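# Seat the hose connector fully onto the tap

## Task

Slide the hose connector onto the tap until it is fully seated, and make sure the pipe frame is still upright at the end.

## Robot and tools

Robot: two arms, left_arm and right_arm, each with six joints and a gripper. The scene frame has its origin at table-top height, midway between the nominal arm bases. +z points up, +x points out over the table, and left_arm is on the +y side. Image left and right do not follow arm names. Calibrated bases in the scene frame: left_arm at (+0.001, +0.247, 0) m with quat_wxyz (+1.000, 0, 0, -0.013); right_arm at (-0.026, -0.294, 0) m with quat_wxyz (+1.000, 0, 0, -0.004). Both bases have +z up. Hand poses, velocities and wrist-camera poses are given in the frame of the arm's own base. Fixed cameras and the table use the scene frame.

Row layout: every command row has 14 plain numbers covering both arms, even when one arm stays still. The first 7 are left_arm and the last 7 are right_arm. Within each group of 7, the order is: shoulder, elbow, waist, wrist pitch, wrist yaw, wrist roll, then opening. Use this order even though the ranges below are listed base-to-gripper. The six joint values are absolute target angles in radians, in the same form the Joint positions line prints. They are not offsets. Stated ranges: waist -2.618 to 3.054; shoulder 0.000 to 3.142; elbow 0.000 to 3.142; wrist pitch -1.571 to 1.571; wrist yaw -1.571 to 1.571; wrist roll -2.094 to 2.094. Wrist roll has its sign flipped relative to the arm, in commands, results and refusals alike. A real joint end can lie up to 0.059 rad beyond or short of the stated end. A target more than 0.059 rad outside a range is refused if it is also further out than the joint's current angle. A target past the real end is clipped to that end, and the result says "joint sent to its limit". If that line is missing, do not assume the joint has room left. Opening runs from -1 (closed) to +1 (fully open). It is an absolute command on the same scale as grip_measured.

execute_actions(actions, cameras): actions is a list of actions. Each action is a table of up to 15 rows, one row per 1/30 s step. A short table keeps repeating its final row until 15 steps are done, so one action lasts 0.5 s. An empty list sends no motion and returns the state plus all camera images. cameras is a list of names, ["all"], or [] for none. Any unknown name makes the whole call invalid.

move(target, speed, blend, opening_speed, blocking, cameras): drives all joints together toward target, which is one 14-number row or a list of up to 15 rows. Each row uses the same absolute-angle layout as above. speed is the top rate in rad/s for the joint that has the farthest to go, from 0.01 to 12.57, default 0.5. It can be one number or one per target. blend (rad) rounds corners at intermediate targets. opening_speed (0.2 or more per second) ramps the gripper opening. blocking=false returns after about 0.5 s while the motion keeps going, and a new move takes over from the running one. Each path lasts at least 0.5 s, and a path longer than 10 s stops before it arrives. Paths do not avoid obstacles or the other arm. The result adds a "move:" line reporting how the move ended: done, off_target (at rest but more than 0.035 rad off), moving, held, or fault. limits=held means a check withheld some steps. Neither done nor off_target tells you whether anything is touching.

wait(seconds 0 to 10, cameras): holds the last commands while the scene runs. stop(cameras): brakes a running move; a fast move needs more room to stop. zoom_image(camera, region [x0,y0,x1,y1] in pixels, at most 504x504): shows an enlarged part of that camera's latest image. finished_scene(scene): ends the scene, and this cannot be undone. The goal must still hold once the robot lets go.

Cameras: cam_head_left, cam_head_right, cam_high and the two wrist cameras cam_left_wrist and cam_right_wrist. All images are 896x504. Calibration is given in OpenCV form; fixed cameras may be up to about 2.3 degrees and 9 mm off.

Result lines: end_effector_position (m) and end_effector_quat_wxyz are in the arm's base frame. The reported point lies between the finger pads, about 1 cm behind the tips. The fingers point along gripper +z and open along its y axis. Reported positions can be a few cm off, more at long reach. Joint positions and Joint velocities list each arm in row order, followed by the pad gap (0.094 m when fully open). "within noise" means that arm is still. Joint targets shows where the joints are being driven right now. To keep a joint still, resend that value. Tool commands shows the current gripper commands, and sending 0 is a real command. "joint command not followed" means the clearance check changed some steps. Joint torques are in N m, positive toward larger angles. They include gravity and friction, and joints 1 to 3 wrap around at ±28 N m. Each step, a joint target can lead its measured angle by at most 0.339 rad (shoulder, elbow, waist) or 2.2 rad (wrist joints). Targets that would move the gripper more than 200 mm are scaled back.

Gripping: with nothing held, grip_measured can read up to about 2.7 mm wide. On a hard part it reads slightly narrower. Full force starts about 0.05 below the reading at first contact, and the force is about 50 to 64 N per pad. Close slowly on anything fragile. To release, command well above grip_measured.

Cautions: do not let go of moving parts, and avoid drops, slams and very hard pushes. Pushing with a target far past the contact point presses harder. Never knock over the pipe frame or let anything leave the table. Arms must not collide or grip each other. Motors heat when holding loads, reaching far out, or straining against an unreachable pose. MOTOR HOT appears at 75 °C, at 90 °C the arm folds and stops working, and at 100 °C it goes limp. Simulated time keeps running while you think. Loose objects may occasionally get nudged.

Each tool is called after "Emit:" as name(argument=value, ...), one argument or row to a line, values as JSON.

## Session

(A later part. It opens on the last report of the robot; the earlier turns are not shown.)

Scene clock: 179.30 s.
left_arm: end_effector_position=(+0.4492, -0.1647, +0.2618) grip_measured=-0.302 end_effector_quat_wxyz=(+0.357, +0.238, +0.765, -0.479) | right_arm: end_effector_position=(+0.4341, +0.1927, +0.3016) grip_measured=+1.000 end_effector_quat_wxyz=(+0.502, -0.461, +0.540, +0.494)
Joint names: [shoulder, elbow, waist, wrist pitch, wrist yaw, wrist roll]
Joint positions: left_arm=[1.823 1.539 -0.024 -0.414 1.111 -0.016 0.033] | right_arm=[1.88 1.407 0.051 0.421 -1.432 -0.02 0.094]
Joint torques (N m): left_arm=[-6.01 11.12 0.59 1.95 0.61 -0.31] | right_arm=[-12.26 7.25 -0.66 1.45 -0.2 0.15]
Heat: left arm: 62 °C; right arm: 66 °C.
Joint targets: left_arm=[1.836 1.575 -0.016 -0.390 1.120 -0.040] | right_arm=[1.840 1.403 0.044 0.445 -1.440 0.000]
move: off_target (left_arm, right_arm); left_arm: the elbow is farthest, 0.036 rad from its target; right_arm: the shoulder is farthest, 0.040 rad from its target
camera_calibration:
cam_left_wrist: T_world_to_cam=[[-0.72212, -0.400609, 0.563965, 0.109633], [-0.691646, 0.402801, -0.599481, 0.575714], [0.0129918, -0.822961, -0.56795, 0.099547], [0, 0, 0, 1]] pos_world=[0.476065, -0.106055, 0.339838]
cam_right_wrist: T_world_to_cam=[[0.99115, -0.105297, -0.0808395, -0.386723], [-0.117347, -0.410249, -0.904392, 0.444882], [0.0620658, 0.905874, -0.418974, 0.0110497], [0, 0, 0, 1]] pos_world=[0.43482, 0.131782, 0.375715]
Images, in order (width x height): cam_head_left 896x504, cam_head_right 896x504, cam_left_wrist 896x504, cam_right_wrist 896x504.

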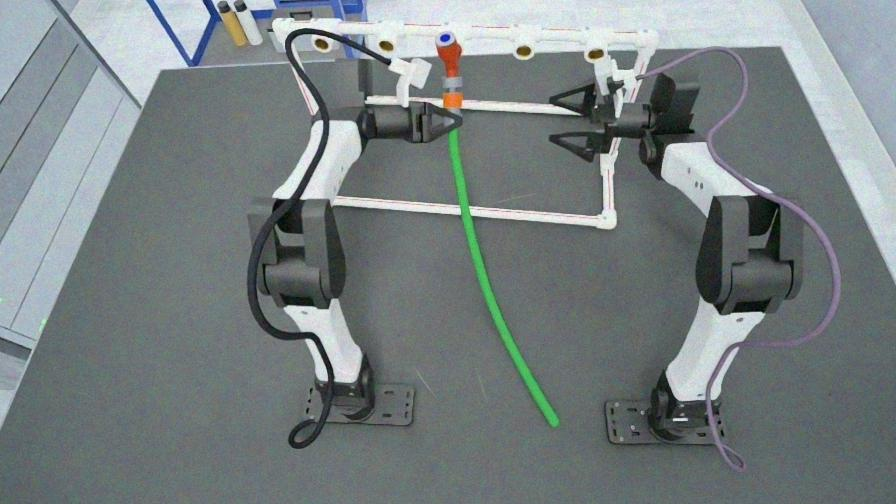

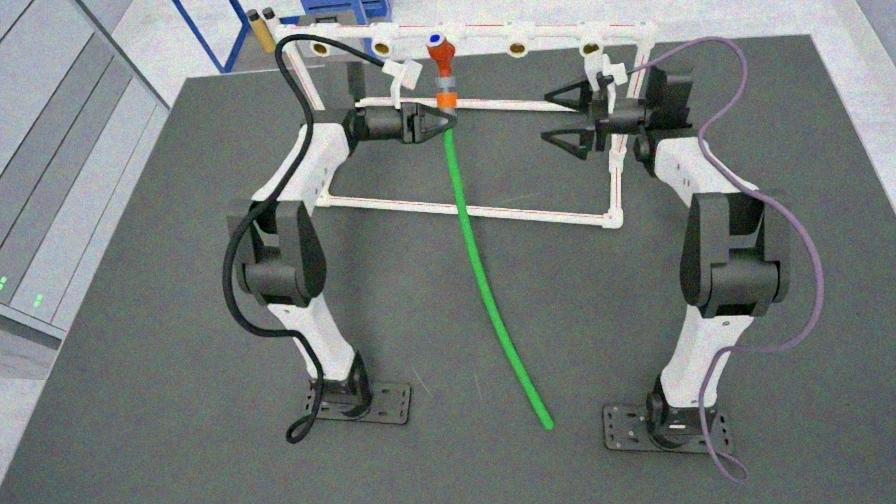

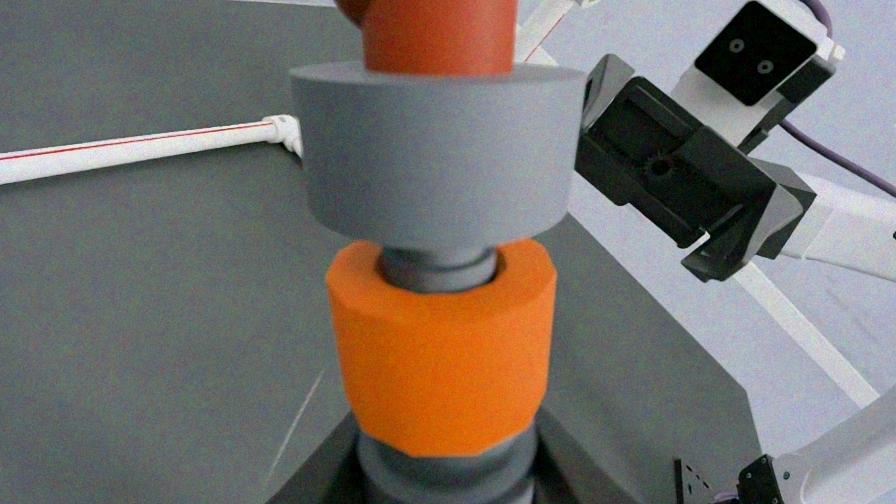

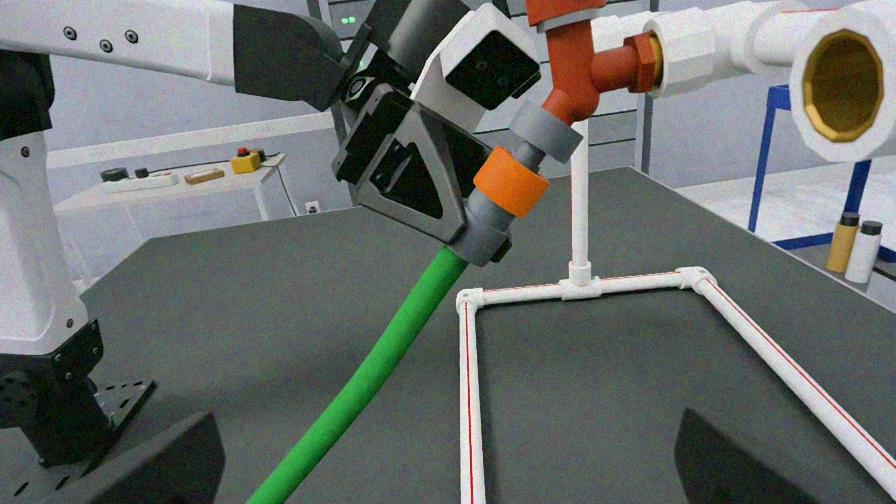

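Emit:
move(
  target=[
    [1.8355, 1.575, -0.016, -0.3895, 1.120, -0.04, -0.75, 1.72, 1.6, 0.1, -0.4, -0.3, 0.5, 0.3],
    [1.8355, 1.575, -0.016, -0.3895, 1.120, -0.04, -0.75, 2.40, 2.285, 0.637, -1.11, 0.0, 0.87, 0.3],
  ],
  speed=[1.0, 0.7],
  blend=[0.15, 0],
  cameras=["cam_right_wrist", "cam_head_left", "cam_high", "cam_left_wrist"],
)

Scene clock: 200.60 s.
left_arm: end_effector_position=(+0.4511, -0.1566, +0.2595) grip_measured=-0.302 end_effector_quat_wxyz=(+0.357, +0.230, +0.770, -0.476) | right_arm: end_effector_position=(+0.4744, +0.2986, +0.1220) grip_measured=+0.303 end_effector_quat_wxyz=(+0.244, -0.595, +0.766, +0.009)
Joint names: [shoulder, elbow, waist, wrist pitch, wrist yaw, wrist roll]
Joint positions: left_arm=[1.825 1.541 -0.006 -0.431 1.109 -0.023 0.033] | right_arm=[2.293 2.16 0.539 -0.949 -0.075 0.763 0.061]
Joint torques (N m): left_arm=[-6.13 10.91 -0.9 2.13 0.62 -0.25] | right_arm=[-12.14 7.24 -0.16 1.04 -0.15 -0.1]
Heat: left arm: 65 °C; right arm: 68 °C.
Joint targets: left_arm=[1.835 1.575 -0.016 -0.389 1.120 -0.040] | right_arm=[2.287 2.157 0.537 -0.943 -0.078 0.762]
move: held (right_arm; a check stopped the path), off_target (left_arm); path passed 1 of 2 targets; limits=held; left_arm: the wrist pitch is farthest, 0.041 rad from its target; right_arm: the wrist pitch is farthest, 0.161 rad from its target
joint command not followed: on one or more control steps a check withheld the commanded joint targets of the right arm, and it was not sent them on those steps.
cause: the commanded joint targets, or the way to them, would bring a part of the robot too close to another arm (this arm's wrist (the part past the wrist pitch) and the left arm's fingers, at the place that arm is still heading or pushing toward).
camera_calibration:
cam_left_wrist: T_world_to_cam=[[-0.709509, -0.415266, 0.569342, 0.106214], [-0.704368, 0.393262, -0.590941, 0.574522], [0.0214974, -0.820304, -0.571523, 0.102373], [0, 0, 0, 1]] pos_world=[0.477834, -0.0978531, 0.337545]
cam_right_wrist: T_world_to_cam=[[0.906994, -0.306937, 0.288361, -0.374971], [-0.322698, -0.946472, 0.00755475, 0.4769], [0.270606, -0.0999056, -0.957492, 0.104477], [0, 0, 0, 1]] pos_world=[0.465719, 0.346718, 0.20456]
Images, in order (width x height): cam_head_left 896x504, cam_high 896x504, cam_left_wrist 896x504, cam_right_wrist 896x504.

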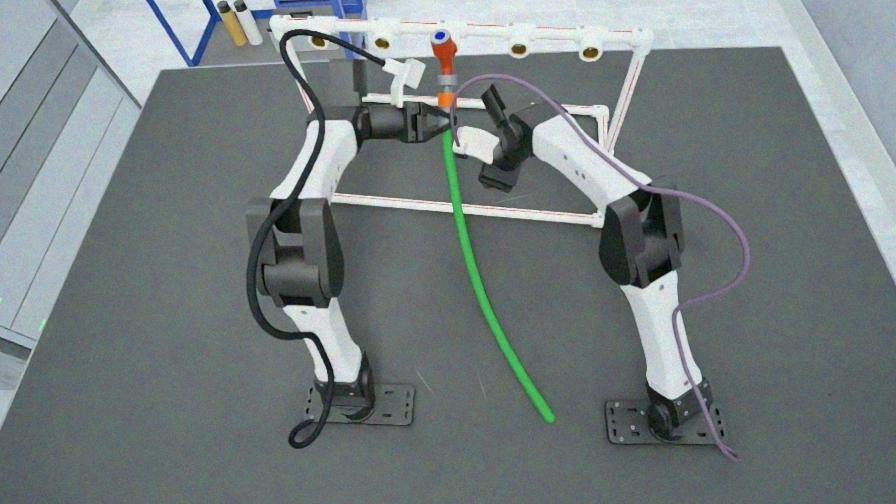

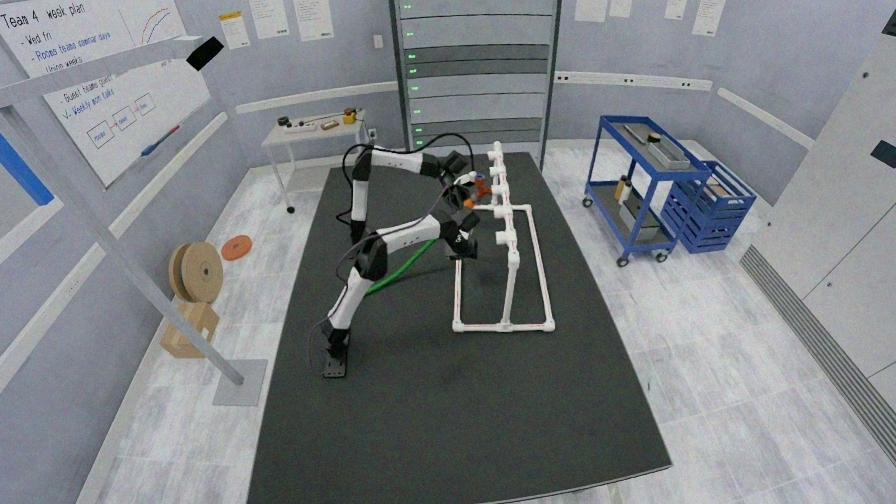

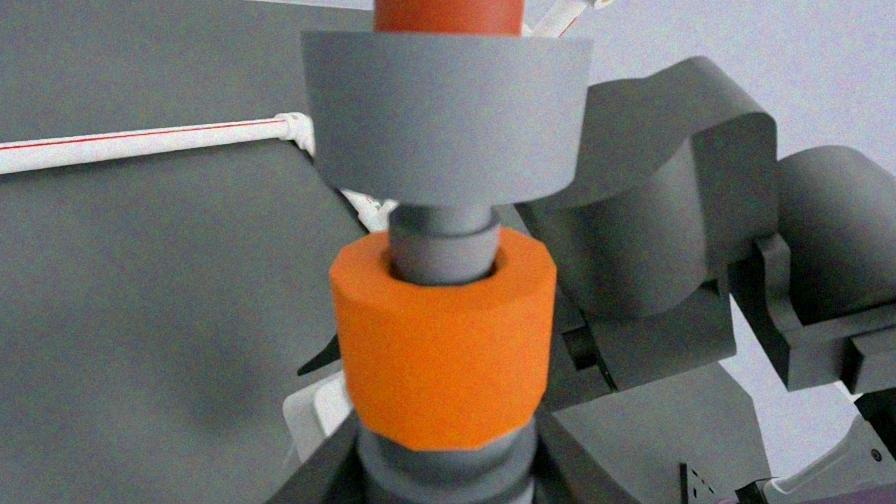

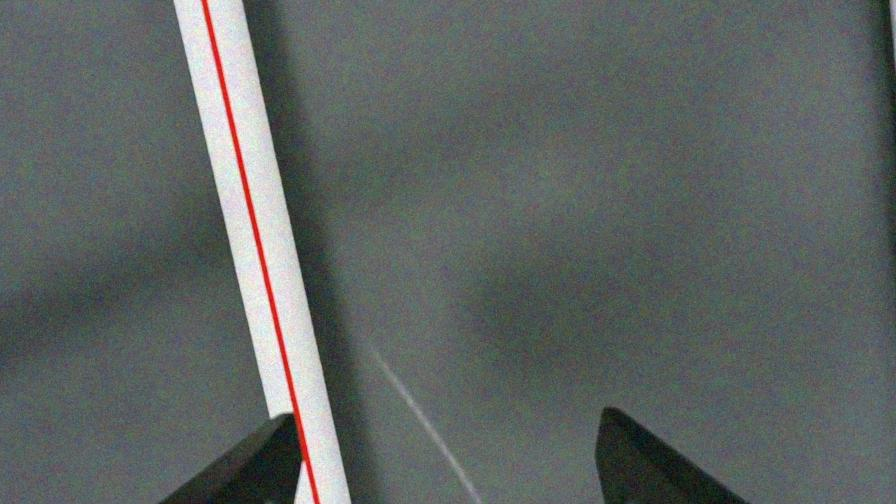

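Emit:
move(
  target=[
    [1.8355, 1.575, -0.016, -0.3895, 1.120, -0.04, -0.75, 2.22, 2.1, 0.3, -0.9, -0.03, 0.9, 0.3],
    [1.8355, 1.575, -0.016, -0.3895, 1.120, -0.04, -0.75, 2.095, 1.745, 0.47, -0.87, 0.0, 1.021, 0.3],
  ],
  speed=[0.5, 0.6],
  cameras=["cam_right_wrist", "cam_head_left", "cam_left_wrist"],
)

Scene clock: 210.50 s.
left_arm: end_effector_position=(+0.4507, -0.1578, +0.2595) grip_measured=-0.302 end_effector_quat_wxyz=(+0.356, +0.231, +0.770, -0.477) | right_arm: end_effector_position=(+0.4295, +0.2193, +0.0616) grip_measured=+0.303 end_effector_quat_wxyz=(+0.140, -0.666, +0.731, -0.036)
Joint names: [shoulder, elbow, waist, wrist pitch, wrist yaw, wrist roll]
Joint positions: left_arm=[1.825 1.541 -0.009 -0.431 1.109 -0.022 0.033] | right_arm=[2.141 1.748 0.47 -0.887 -0.006 1.007 0.061]
Joint torques (N m): left_arm=[-6.22 10.93 -0.64 2.14 0.65 -0.25] | right_arm=[-14.3 6.86 -0.02 0.86 -0.01 0.06]
Heat: left arm: 63 °C; right arm: 72 °C.
Joint targets: left_arm=[1.835 1.575 -0.016 -0.389 1.120 -0.040] | right_arm=[2.095 1.745 0.470 -0.870 0.000 1.021]
move: off_target (left_arm, right_arm); left_arm: the wrist pitch is farthest, 0.041 rad from its target; right_arm: the shoulder is farthest, 0.046 rad from its target
camera_calibration:
cam_left_wrist: T_world_to_cam=[[-0.710126, -0.413385, 0.569942, 0.105788], [-0.703816, 0.394839, -0.590547, 0.574549], [0.019088, -0.820497, -0.571332, 0.10246], [0, 0, 0, 1]] pos_world=[0.477544, -0.0990542, 0.337543]
cam_right_wrist: T_world_to_cam=[[0.959296, -0.121315, 0.255018, -0.402303], [-0.186039, -0.950864, 0.247481, 0.315228], [0.212464, -0.284851, -0.934729, 0.114967], [0, 0, 0, 1]] pos_world=[0.420146, 0.283682, 0.132044]
Images, in order (width x height): cam_head_left 896x504, cam_left_wrist 896x504, cam_right_wrist 896x504.

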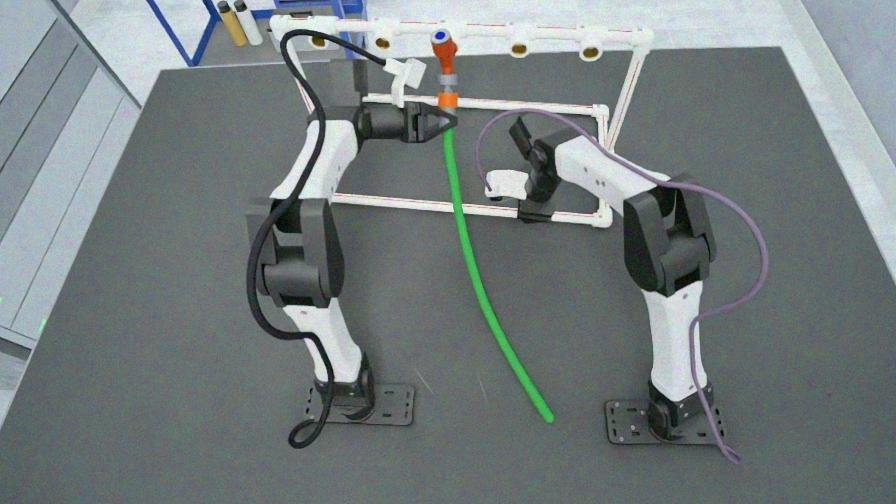

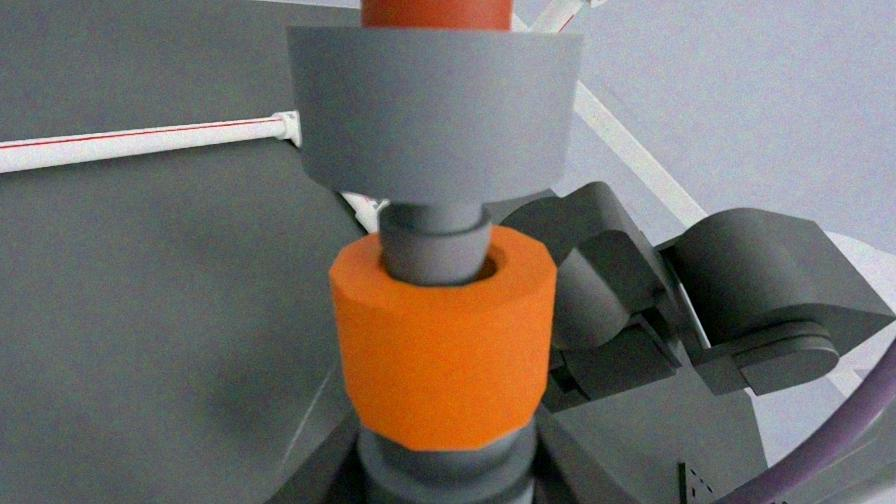

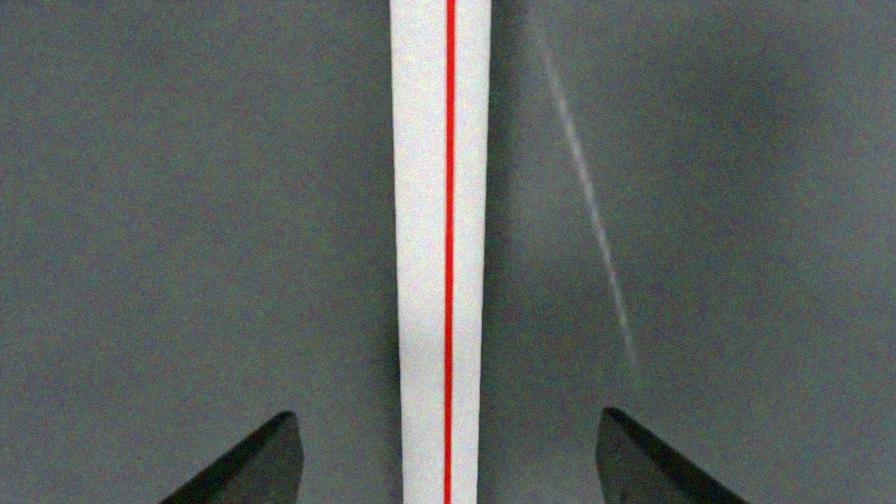

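Emit:
move(
  target=[
    [1.8355, 1.575, -0.016, -0.3895, 1.120, -0.04, -0.75, 2.225, 1.683, 0.474, -0.70, 0.0, 1.021, -0.1],
    [1.8355, 1.575, -0.016, -0.3895, 1.120, -0.04, -0.75, 2.416, 2.045, 0.597, -0.855, 0.0, 0.907, -0.1],
  ],
  speed=[0.35, 0.25],
  opening_speed=1,
  cameras=["cam_right_wrist", "cam_head_left", "cam_left_wrist"],
)

Scene clock: 221.63 s.
left_arm: end_effector_position=(+0.4516, -0.1566, +0.2603) grip_measured=-0.302 end_effector_quat_wxyz=(+0.358, +0.229, +0.770, -0.476) | right_arm: end_effector_position=(+0.4519, +0.2816, +0.0297) grip_measured=-0.098 end_effector_quat_wxyz=(-0.140, +0.674, -0.724, +0.041)
Joint names: [shoulder, elbow, waist, wrist pitch, wrist yaw, wrist roll]
Joint positions: left_arm=[1.825 1.544 -0.006 -0.431 1.107 -0.02 0.033] | right_arm=[2.382 2.022 0.567 -0.919 0.029 0.937 0.042]
Joint torques (N m): left_arm=[-6.22 10.67 -0.85 2.13 0.66 -0.28] | right_arm=[-8.85 9.55 2.69 1.3 -0.42 -0.41]
Heat: left arm: 62 °C; right arm: 76 °C. Fold the right arm in close to its base, or ease its load, before you think long.
Joint targets: left_arm=[1.835 1.575 -0.016 -0.389 1.120 -0.040] | right_arm=[2.416 2.045 0.597 -0.855 0.000 0.907]
MOTOR HOT: the shoulder of the right arm reports 76 °C; the controller's stop level is 90 °C. To cool a motor, set the load down, stop pushing, or move to a pose that needs little force.
move: off_target (left_arm, right_arm); left_arm: the wrist pitch is farthest, 0.041 rad from its target; right_arm: the wrist pitch is farthest, 0.064 rad from its target
camera_calibration:
cam_left_wrist: T_world_to_cam=[[-0.708455, -0.416688, 0.569616, 0.105232], [-0.705384, 0.391854, -0.590664, 0.575455], [0.0229159, -0.820257, -0.571536, 0.102156], [0, 0, 0, 1]] pos_world=[0.478128, -0.0978516, 0.338345]
cam_right_wrist: T_world_to_cam=[[0.959399, -0.100022, 0.263721, -0.414391], [-0.16963, -0.95163, 0.256174, 0.379035], [0.225341, -0.290508, -0.92996, 0.0937211], [0, 0, 0, 1]] pos_world=[0.440743, 0.34648, 0.0993414]
Images, in order (width x height): cam_head_left 896x504, cam_left_wrist 896x504, cam_right_wrist 896x504.

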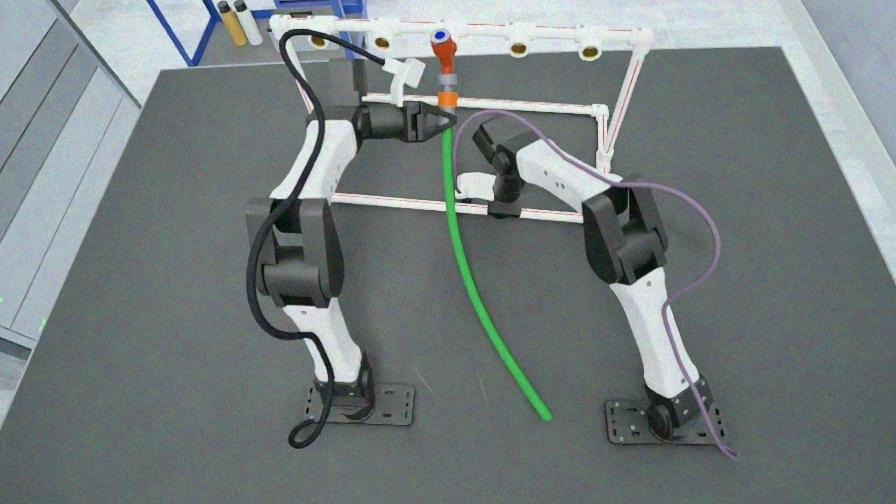

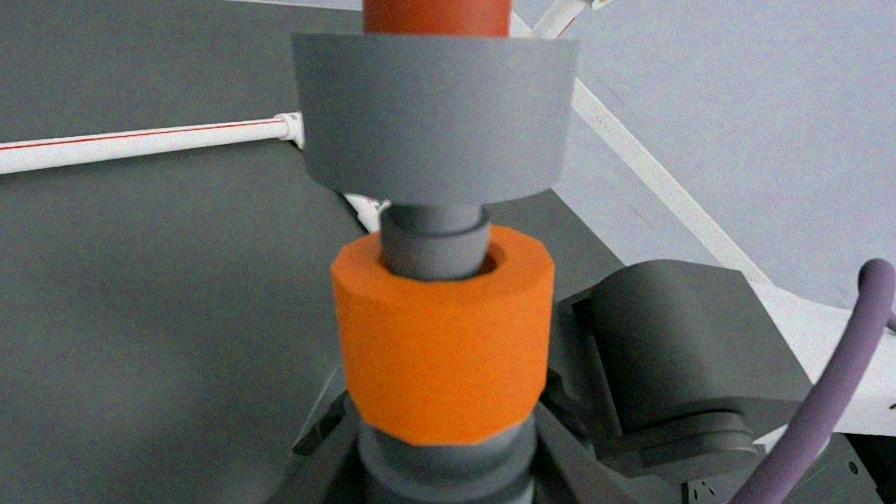

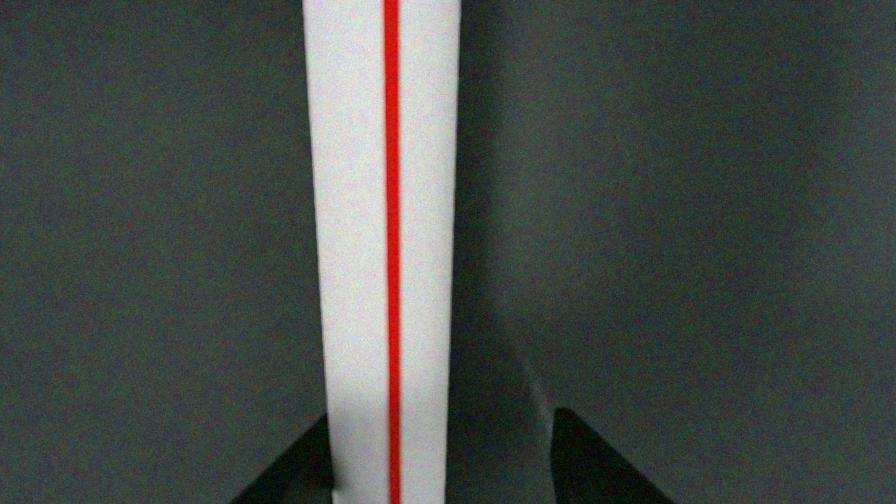

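Emit:
move(
  target=[
    [1.8355, 1.575, -0.016, -0.3895, 1.120, -0.04, -0.75, 2.28, 1.976, 0.572, -0.915, 0.0, 0.92, -0.1],
    [1.8355, 1.575, -0.016, -0.3895, 1.120, -0.04, -0.75, 2.32, 1.868, 0.572, -0.795, 0.0, 0.92, -0.1],
  ],
  speed=0.3,
  cameras=["cam_right_wrist", "cam_left_wrist"],
)

Scene clock: 229.73 s.
left_arm: end_effector_position=(+0.4516, -0.1566, +0.2603) grip_measured=-0.302 end_effector_quat_wxyz=(+0.358, +0.229, +0.770, -0.476) | right_arm: end_effector_position=(+0.4423, +0.2776, +0.0285) grip_measured=-0.098 end_effector_quat_wxyz=(-0.152, +0.669, -0.727, +0.035)
Joint names: [shoulder, elbow, waist, wrist pitch, wrist yaw, wrist roll]
Joint positions: left_arm=[1.825 1.544 -0.006 -0.431 1.107 -0.02 0.033] | right_arm=[2.314 1.892 0.565 -0.837 0.015 0.924 0.042]
Joint torques (N m): left_arm=[-6.19 10.63 -0.79 2.14 0.66 -0.31] | right_arm=[-10.84 4.75 0.57 1.11 -0.26 -0.13]
Heat: left arm: 64 °C; right arm: 74 °C. Fold the right arm in close to its base, or ease its load, before you think long.
Joint targets: left_arm=[1.835 1.575 -0.016 -0.389 1.120 -0.040] | right_arm=[2.320 1.868 0.572 -0.795 0.000 0.920]
MOTOR HOT: still on. The shoulder of the right arm reports 74 °C.
move: off_target (left_arm, right_arm); left_arm: the wrist pitch is farthest, 0.041 rad from its target; right_arm: the wrist pitch is farthest, 0.042 rad from its target
camera_calibration:
cam_left_wrist: T_world_to_cam=[[-0.708455, -0.416688, 0.569616, 0.105232], [-0.705384, 0.391854, -0.590664, 0.575455], [0.0229159, -0.820257, -0.571536, 0.102156], [0, 0, 0, 1]] pos_world=[0.478128, -0.0978516, 0.338345]
cam_right_wrist: T_world_to_cam=[[0.956005, -0.11591, 0.26948, -0.399553], [-0.18079, -0.956233, 0.230072, 0.380919], [0.231018, -0.268669, -0.935119, 0.0851648], [0, 0, 0, 1]] pos_world=[0.431167, 0.340816, 0.0996721]
Images, in order (width x height): cam_left_wrist 896x504, cam_right_wrist 896x504.

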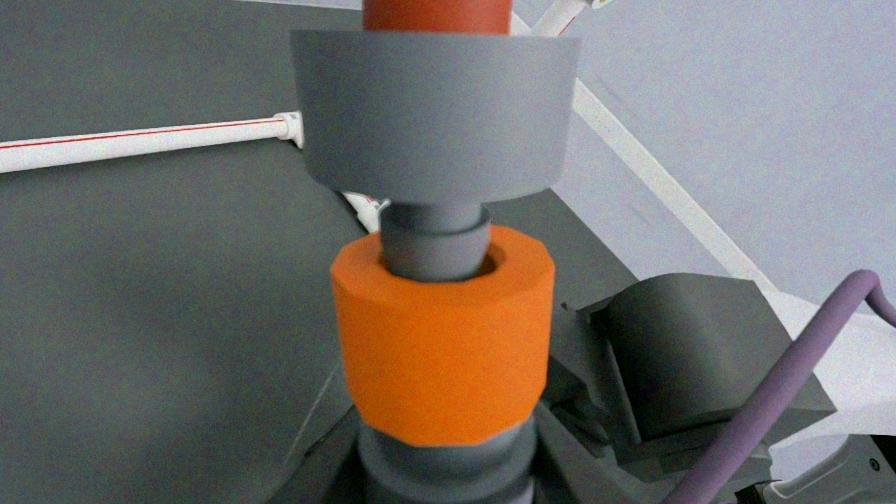

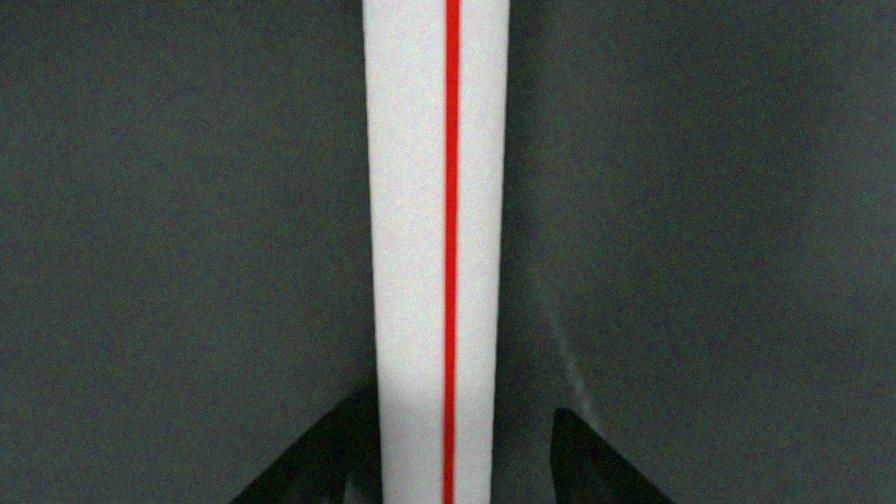

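Emit:
move(
  target=[
    [1.8355, 1.575, -0.016, -0.3895, 1.120, -0.04, -0.75, 2.342, 1.85, 0.572, -0.768, 0.0, 0.92, -0.1],
    [1.8355, 1.575, -0.016, -0.3895, 1.120, -0.04, -0.75, 2.452, 2.087, 0.625, -0.842, 0.0, 0.88, -0.1],
  ],
  speed=0.25,
  cameras=["cam_right_wrist", "cam_left_wrist", "cam_head_left"],
)

Scene clock: 237.53 s.
left_arm: end_effector_position=(+0.4541, -0.1531, +0.2599) grip_measured=-0.302 end_effector_quat_wxyz=(+0.362, +0.226, +0.773, -0.470) | right_arm: end_effector_position=(+0.4551, +0.2967, +0.0301) grip_measured=-0.098 end_effector_quat_wxyz=(-0.152, +0.672, -0.724, +0.038)
Joint names: [shoulder, elbow, waist, wrist pitch, wrist yaw, wrist roll]
Joint positions: left_arm=[1.825 1.544 0 -0.426 1.098 -0.02 0.033] | right_arm=[2.41 2.067 0.586 -0.914 0.026 0.914 0.042]
Joint torques (N m): left_arm=[-6.22 10.66 -1.37 2.08 0.77 -0.29] | right_arm=[-8.38 9.21 3.48 1.4 -0.38 -0.45]
Heat: left arm: 65 °C; right arm: 72 °C. Fold the right arm in close to its base, or ease its load, before you think long.
Joint targets: left_arm=[1.835 1.575 -0.016 -0.390 1.120 -0.040] | right_arm=[2.452 2.087 0.625 -0.842 0.000 0.880]
MOTOR HOT: still on. The shoulder of the right arm reports 72 °C.
move: off_target (left_arm, right_arm); left_arm: the wrist pitch is farthest, 0.037 rad from its target; right_arm: the wrist pitch is farthest, 0.072 rad from its target
camera_calibration:
cam_left_wrist: T_world_to_cam=[[-0.705357, -0.429752, 0.563724, 0.106872], [-0.707908, 0.386038, -0.591473, 0.576152], [0.0365675, -0.816264, -0.57652, 0.100494], [0, 0, 0, 1]] pos_world=[0.479571, -0.0944588, 0.338469]
cam_right_wrist: T_world_to_cam=[[0.95544, -0.107002, 0.275109, -0.41256], [-0.17448, -0.956465, 0.233949, 0.398217], [0.238099, -0.271525, -0.932514, 0.086471], [0, 0, 0, 1]] pos_world=[0.443069, 0.360215, 0.100972]
Images, in order (width x height): cam_head_left 896x504, cam_left_wrist 896x504, cam_right_wrist 896x504.

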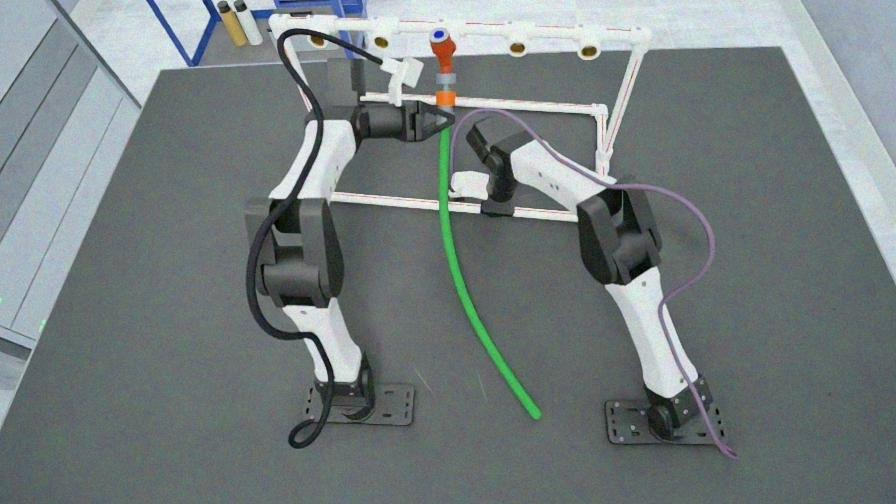

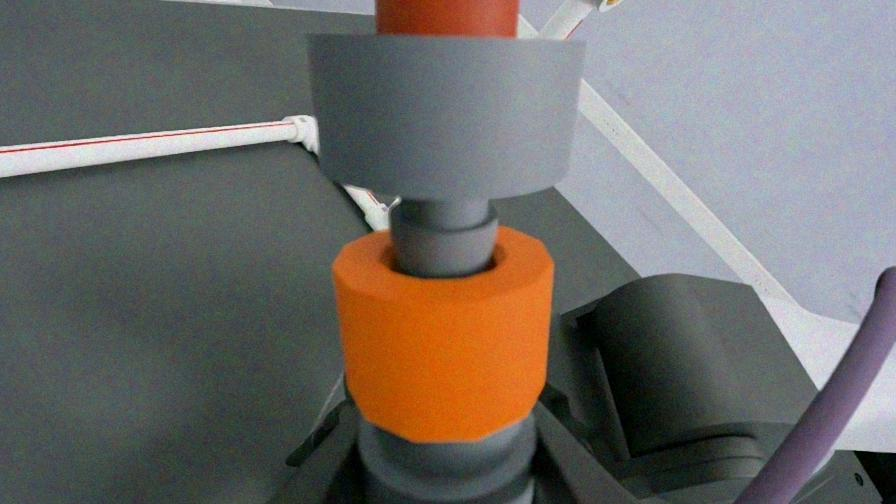

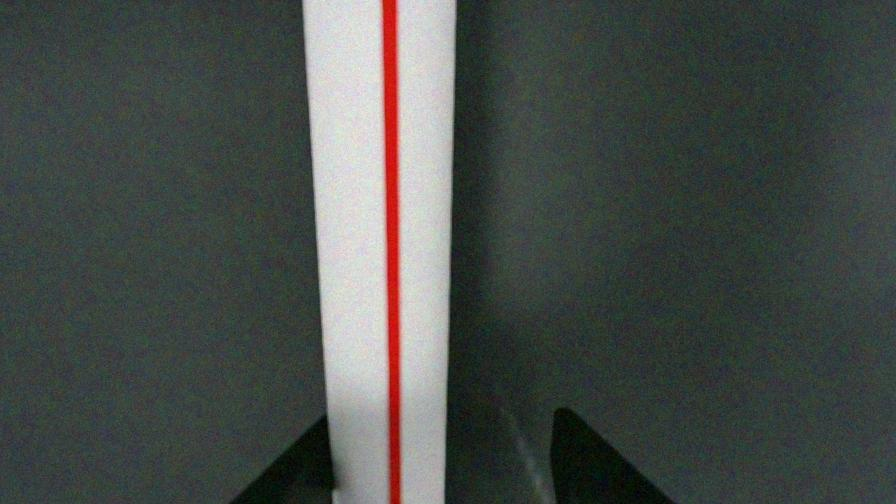

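Emit:
move(
  target=[
    [1.8355, 1.575, -0.016, -0.3895, 1.120, -0.04, -0.75, 2.2, 1.95, 0.45, -0.75, 0.0, 0.9, 0.0],
    [1.8355, 1.575, -0.016, -0.3895, 1.120, -0.04, -0.75, 2.06, 1.558, 0.655, -0.41, 0.0, 0.888, 0.0],
  ],
  speed=0.5,
  cameras=["cam_right_wrist", "cam_left_wrist", "cam_head_left", "cam_head_right"],
)

Scene clock: 272.70 s.
left_arm: end_effector_position=(+0.4535, -0.1579, +0.2557) grip_measured=-0.302 end_effector_quat_wxyz=(+0.352, +0.224, +0.775, -0.475) | right_arm: end_effector_position=(+0.4269, +0.3120, +0.0553) grip_measured=-0.002 end_effector_quat_wxyz=(-0.279, +0.662, -0.694, +0.043)
Joint names: [shoulder, elbow, waist, wrist pitch, wrist yaw, wrist roll]
Joint positions: left_arm=[1.834 1.546 -0.011 -0.433 1.096 -0.012 0.033] | right_arm=[2.111 1.558 0.636 -0.446 0.015 0.892 0.047]
Joint torques (N m): left_arm=[-6.95 10.44 -0.43 2.15 0.78 -0.35] | right_arm=[-14.69 7.47 1.68 1.46 -0.25 -0.14]
Heat: left arm: 68 °C; right arm: 68 °C.
Joint targets: left_arm=[1.836 1.575 -0.016 -0.389 1.120 -0.040] | right_arm=[2.060 1.558 0.655 -0.410 0.000 0.888]
MOTOR HOT: cleared for the motors of the right arm.
move: off_target (left_arm, right_arm); left_arm: the wrist pitch is farthest, 0.043 rad from its target; right_arm: the shoulder is farthest, 0.051 rad from its target
camera_calibration:
cam_left_wrist: T_world_to_cam=[[-0.696639, -0.423397, 0.579162, 0.0997877], [-0.717185, 0.390284, -0.577342, 0.576299], [0.0184074, -0.817565, -0.575541, 0.102024], [0, 0, 0, 1]] pos_world=[0.480952, -0.0992591, 0.333648]
cam_right_wrist: T_world_to_cam=[[0.887581, -0.134215, 0.440666, -0.362539], [-0.168437, -0.984929, 0.0392806, 0.419119], [0.428753, -0.109089, -0.896811, -0.0132094], [0, 0, 0, 1]] pos_world=[0.398042, 0.362703, 0.131449]
Images, in order (width x height): cam_head_left 896x504, cam_head_right 896x504, cam_left_wrist 896x504, cam_right_wrist 896x504.

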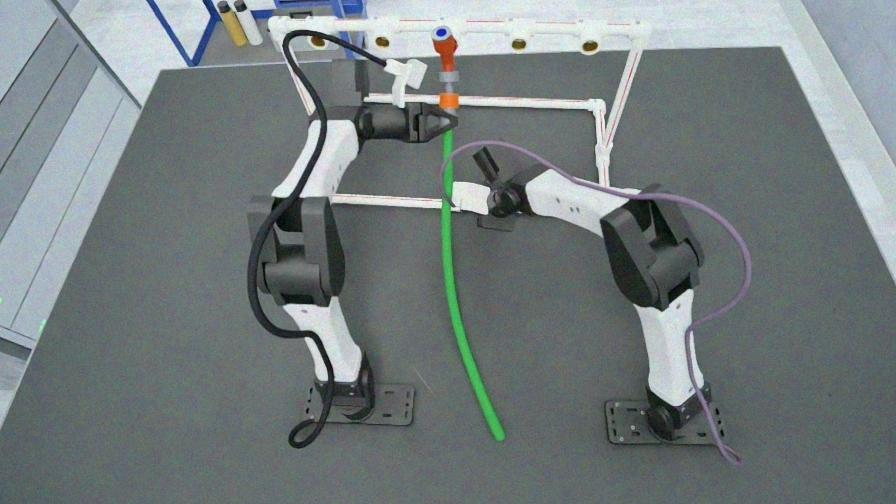

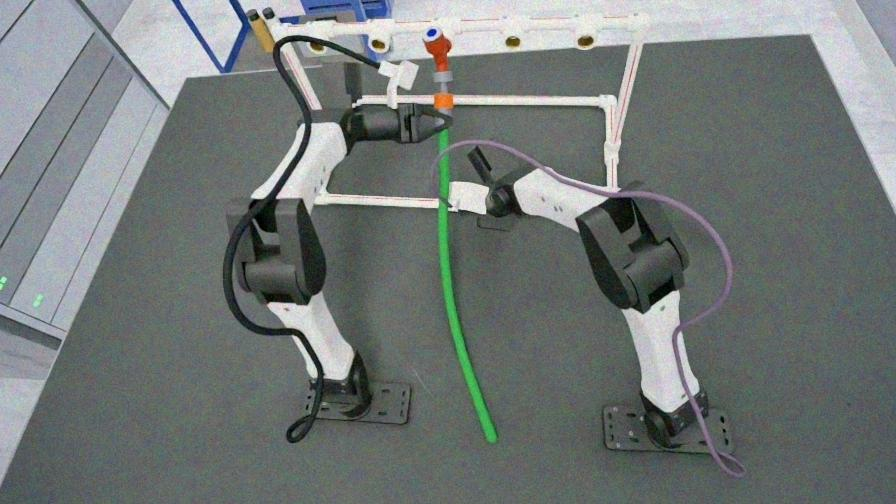

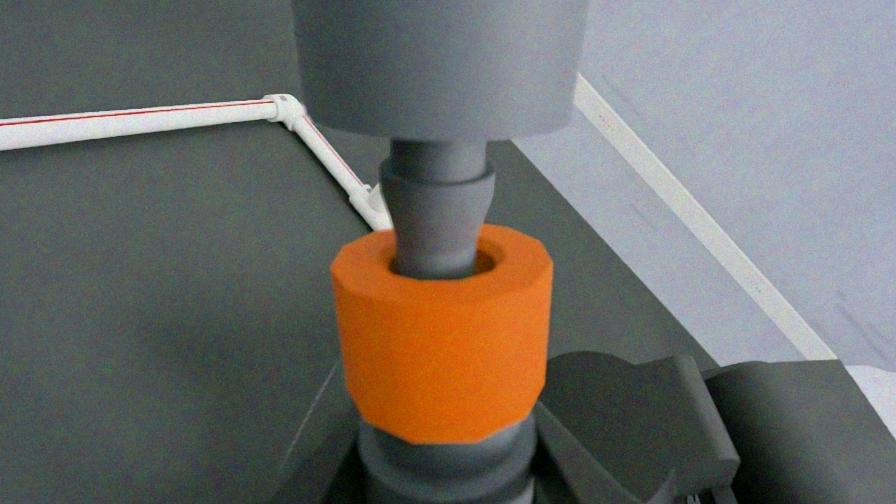

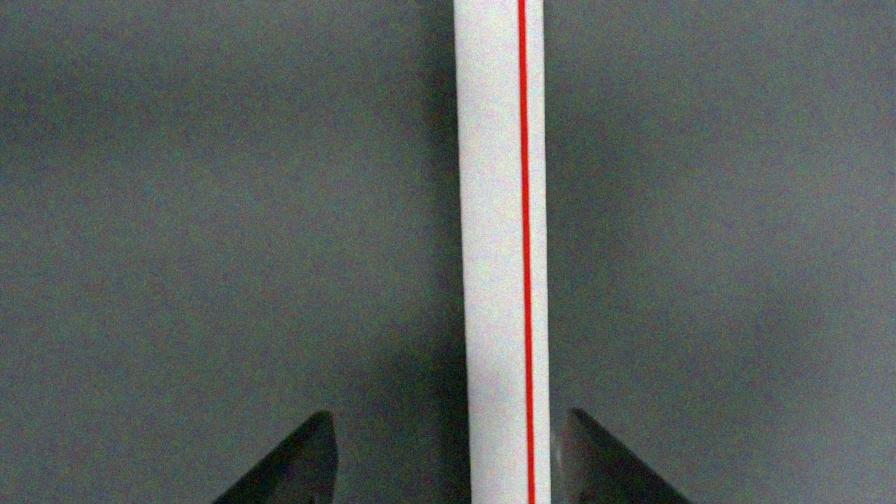

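Emit:
execute_actions(
  actions=[],
  cameras=["cam_right_wrist", "cam_left_wrist", "cam_head_right", "cam_high"],
)

Scene clock: 287.67 s.
left_arm: end_effector_position=(+0.4535, -0.1579, +0.2557) grip_measured=-0.302 end_effector_quat_wxyz=(+0.352, +0.224, +0.775, -0.475) | right_arm: end_effector_position=(+0.4270, +0.3121, +0.0553) grip_measured=-0.002 end_effector_quat_wxyz=(-0.279, +0.662, -0.694, +0.043)
Joint names: [shoulder, elbow, waist, wrist pitch, wrist yaw, wrist roll]
Joint positions: left_arm=[1.834 1.546 -0.011 -0.433 1.096 -0.011 0.033] | right_arm=[2.111 1.557 0.636 -0.445 0.015 0.892 0.047]
Joint velocities: within noise
Joint torques (N m): left_arm=[-7.01 10.47 -0.46 2.15 0.79 -0.36] | right_arm=[-14.72 7.46 1.68 1.43 -0.24 -0.14]
Heat: left arm: 66 °C; right arm: 70 °C.
Joint targets: left_arm=[1.836 1.575 -0.016 -0.389 1.120 -0.040] | right_arm=[2.060 1.558 0.655 -0.410 0.000 0.888]
Tool commands: left_gripper/opening=-0.75 right_gripper/opening=+0.0
camera_calibration:
cam_left_wrist: T_world_to_cam=[[-0.696349, -0.423417, 0.579497, 0.0995354], [-0.71747, 0.390084, -0.577123, 0.576343], [0.0183115, -0.81765, -0.575424, 0.102023], [0, 0, 0, 1]] pos_world=[0.480952, -0.0992586, 0.333647]
cam_right_wrist: T_world_to_cam=[[0.887339, -0.13438, 0.441103, -0.362531], [-0.168432, -0.984951, 0.0387648, 0.41921], [0.429256, -0.108693, -0.896619, -0.0136206], [0, 0, 0, 1]] pos_world=[0.398143, 0.362704, 0.13145]
Images, in order (width x height): cam_head_right 896x504, cam_high 896x504, cam_left_wrist 896x504, cam_right_wrist 896x504.

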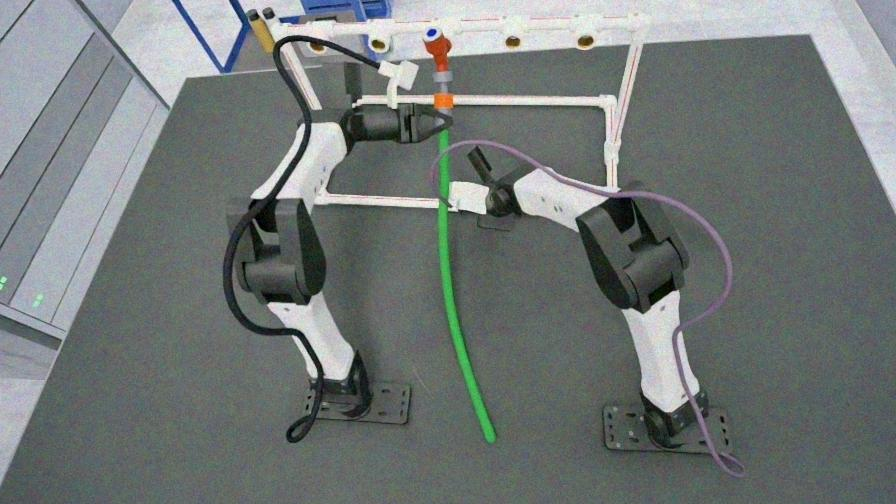

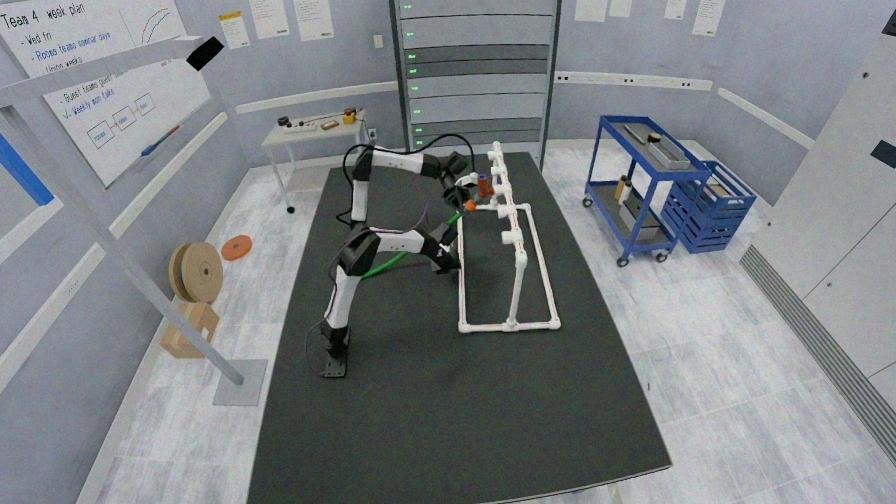

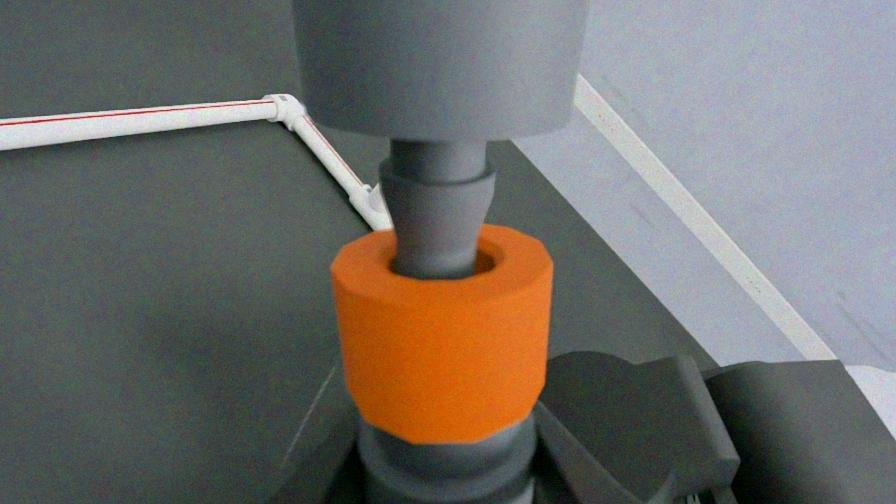

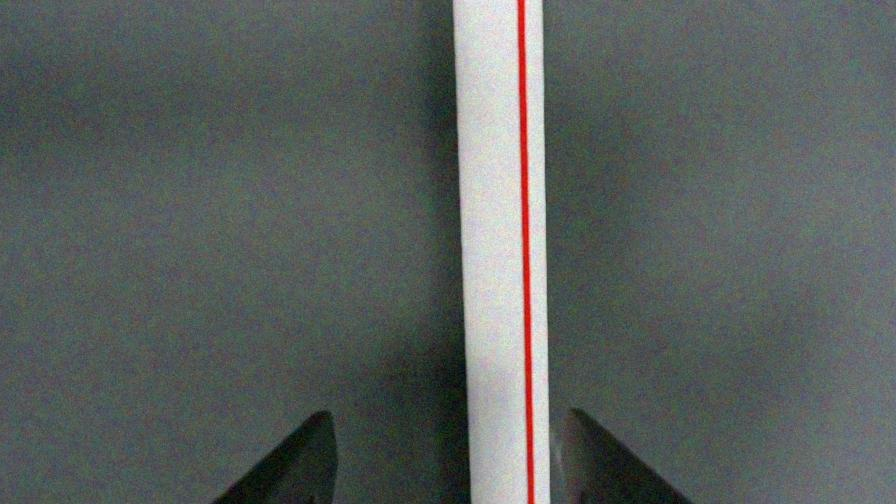

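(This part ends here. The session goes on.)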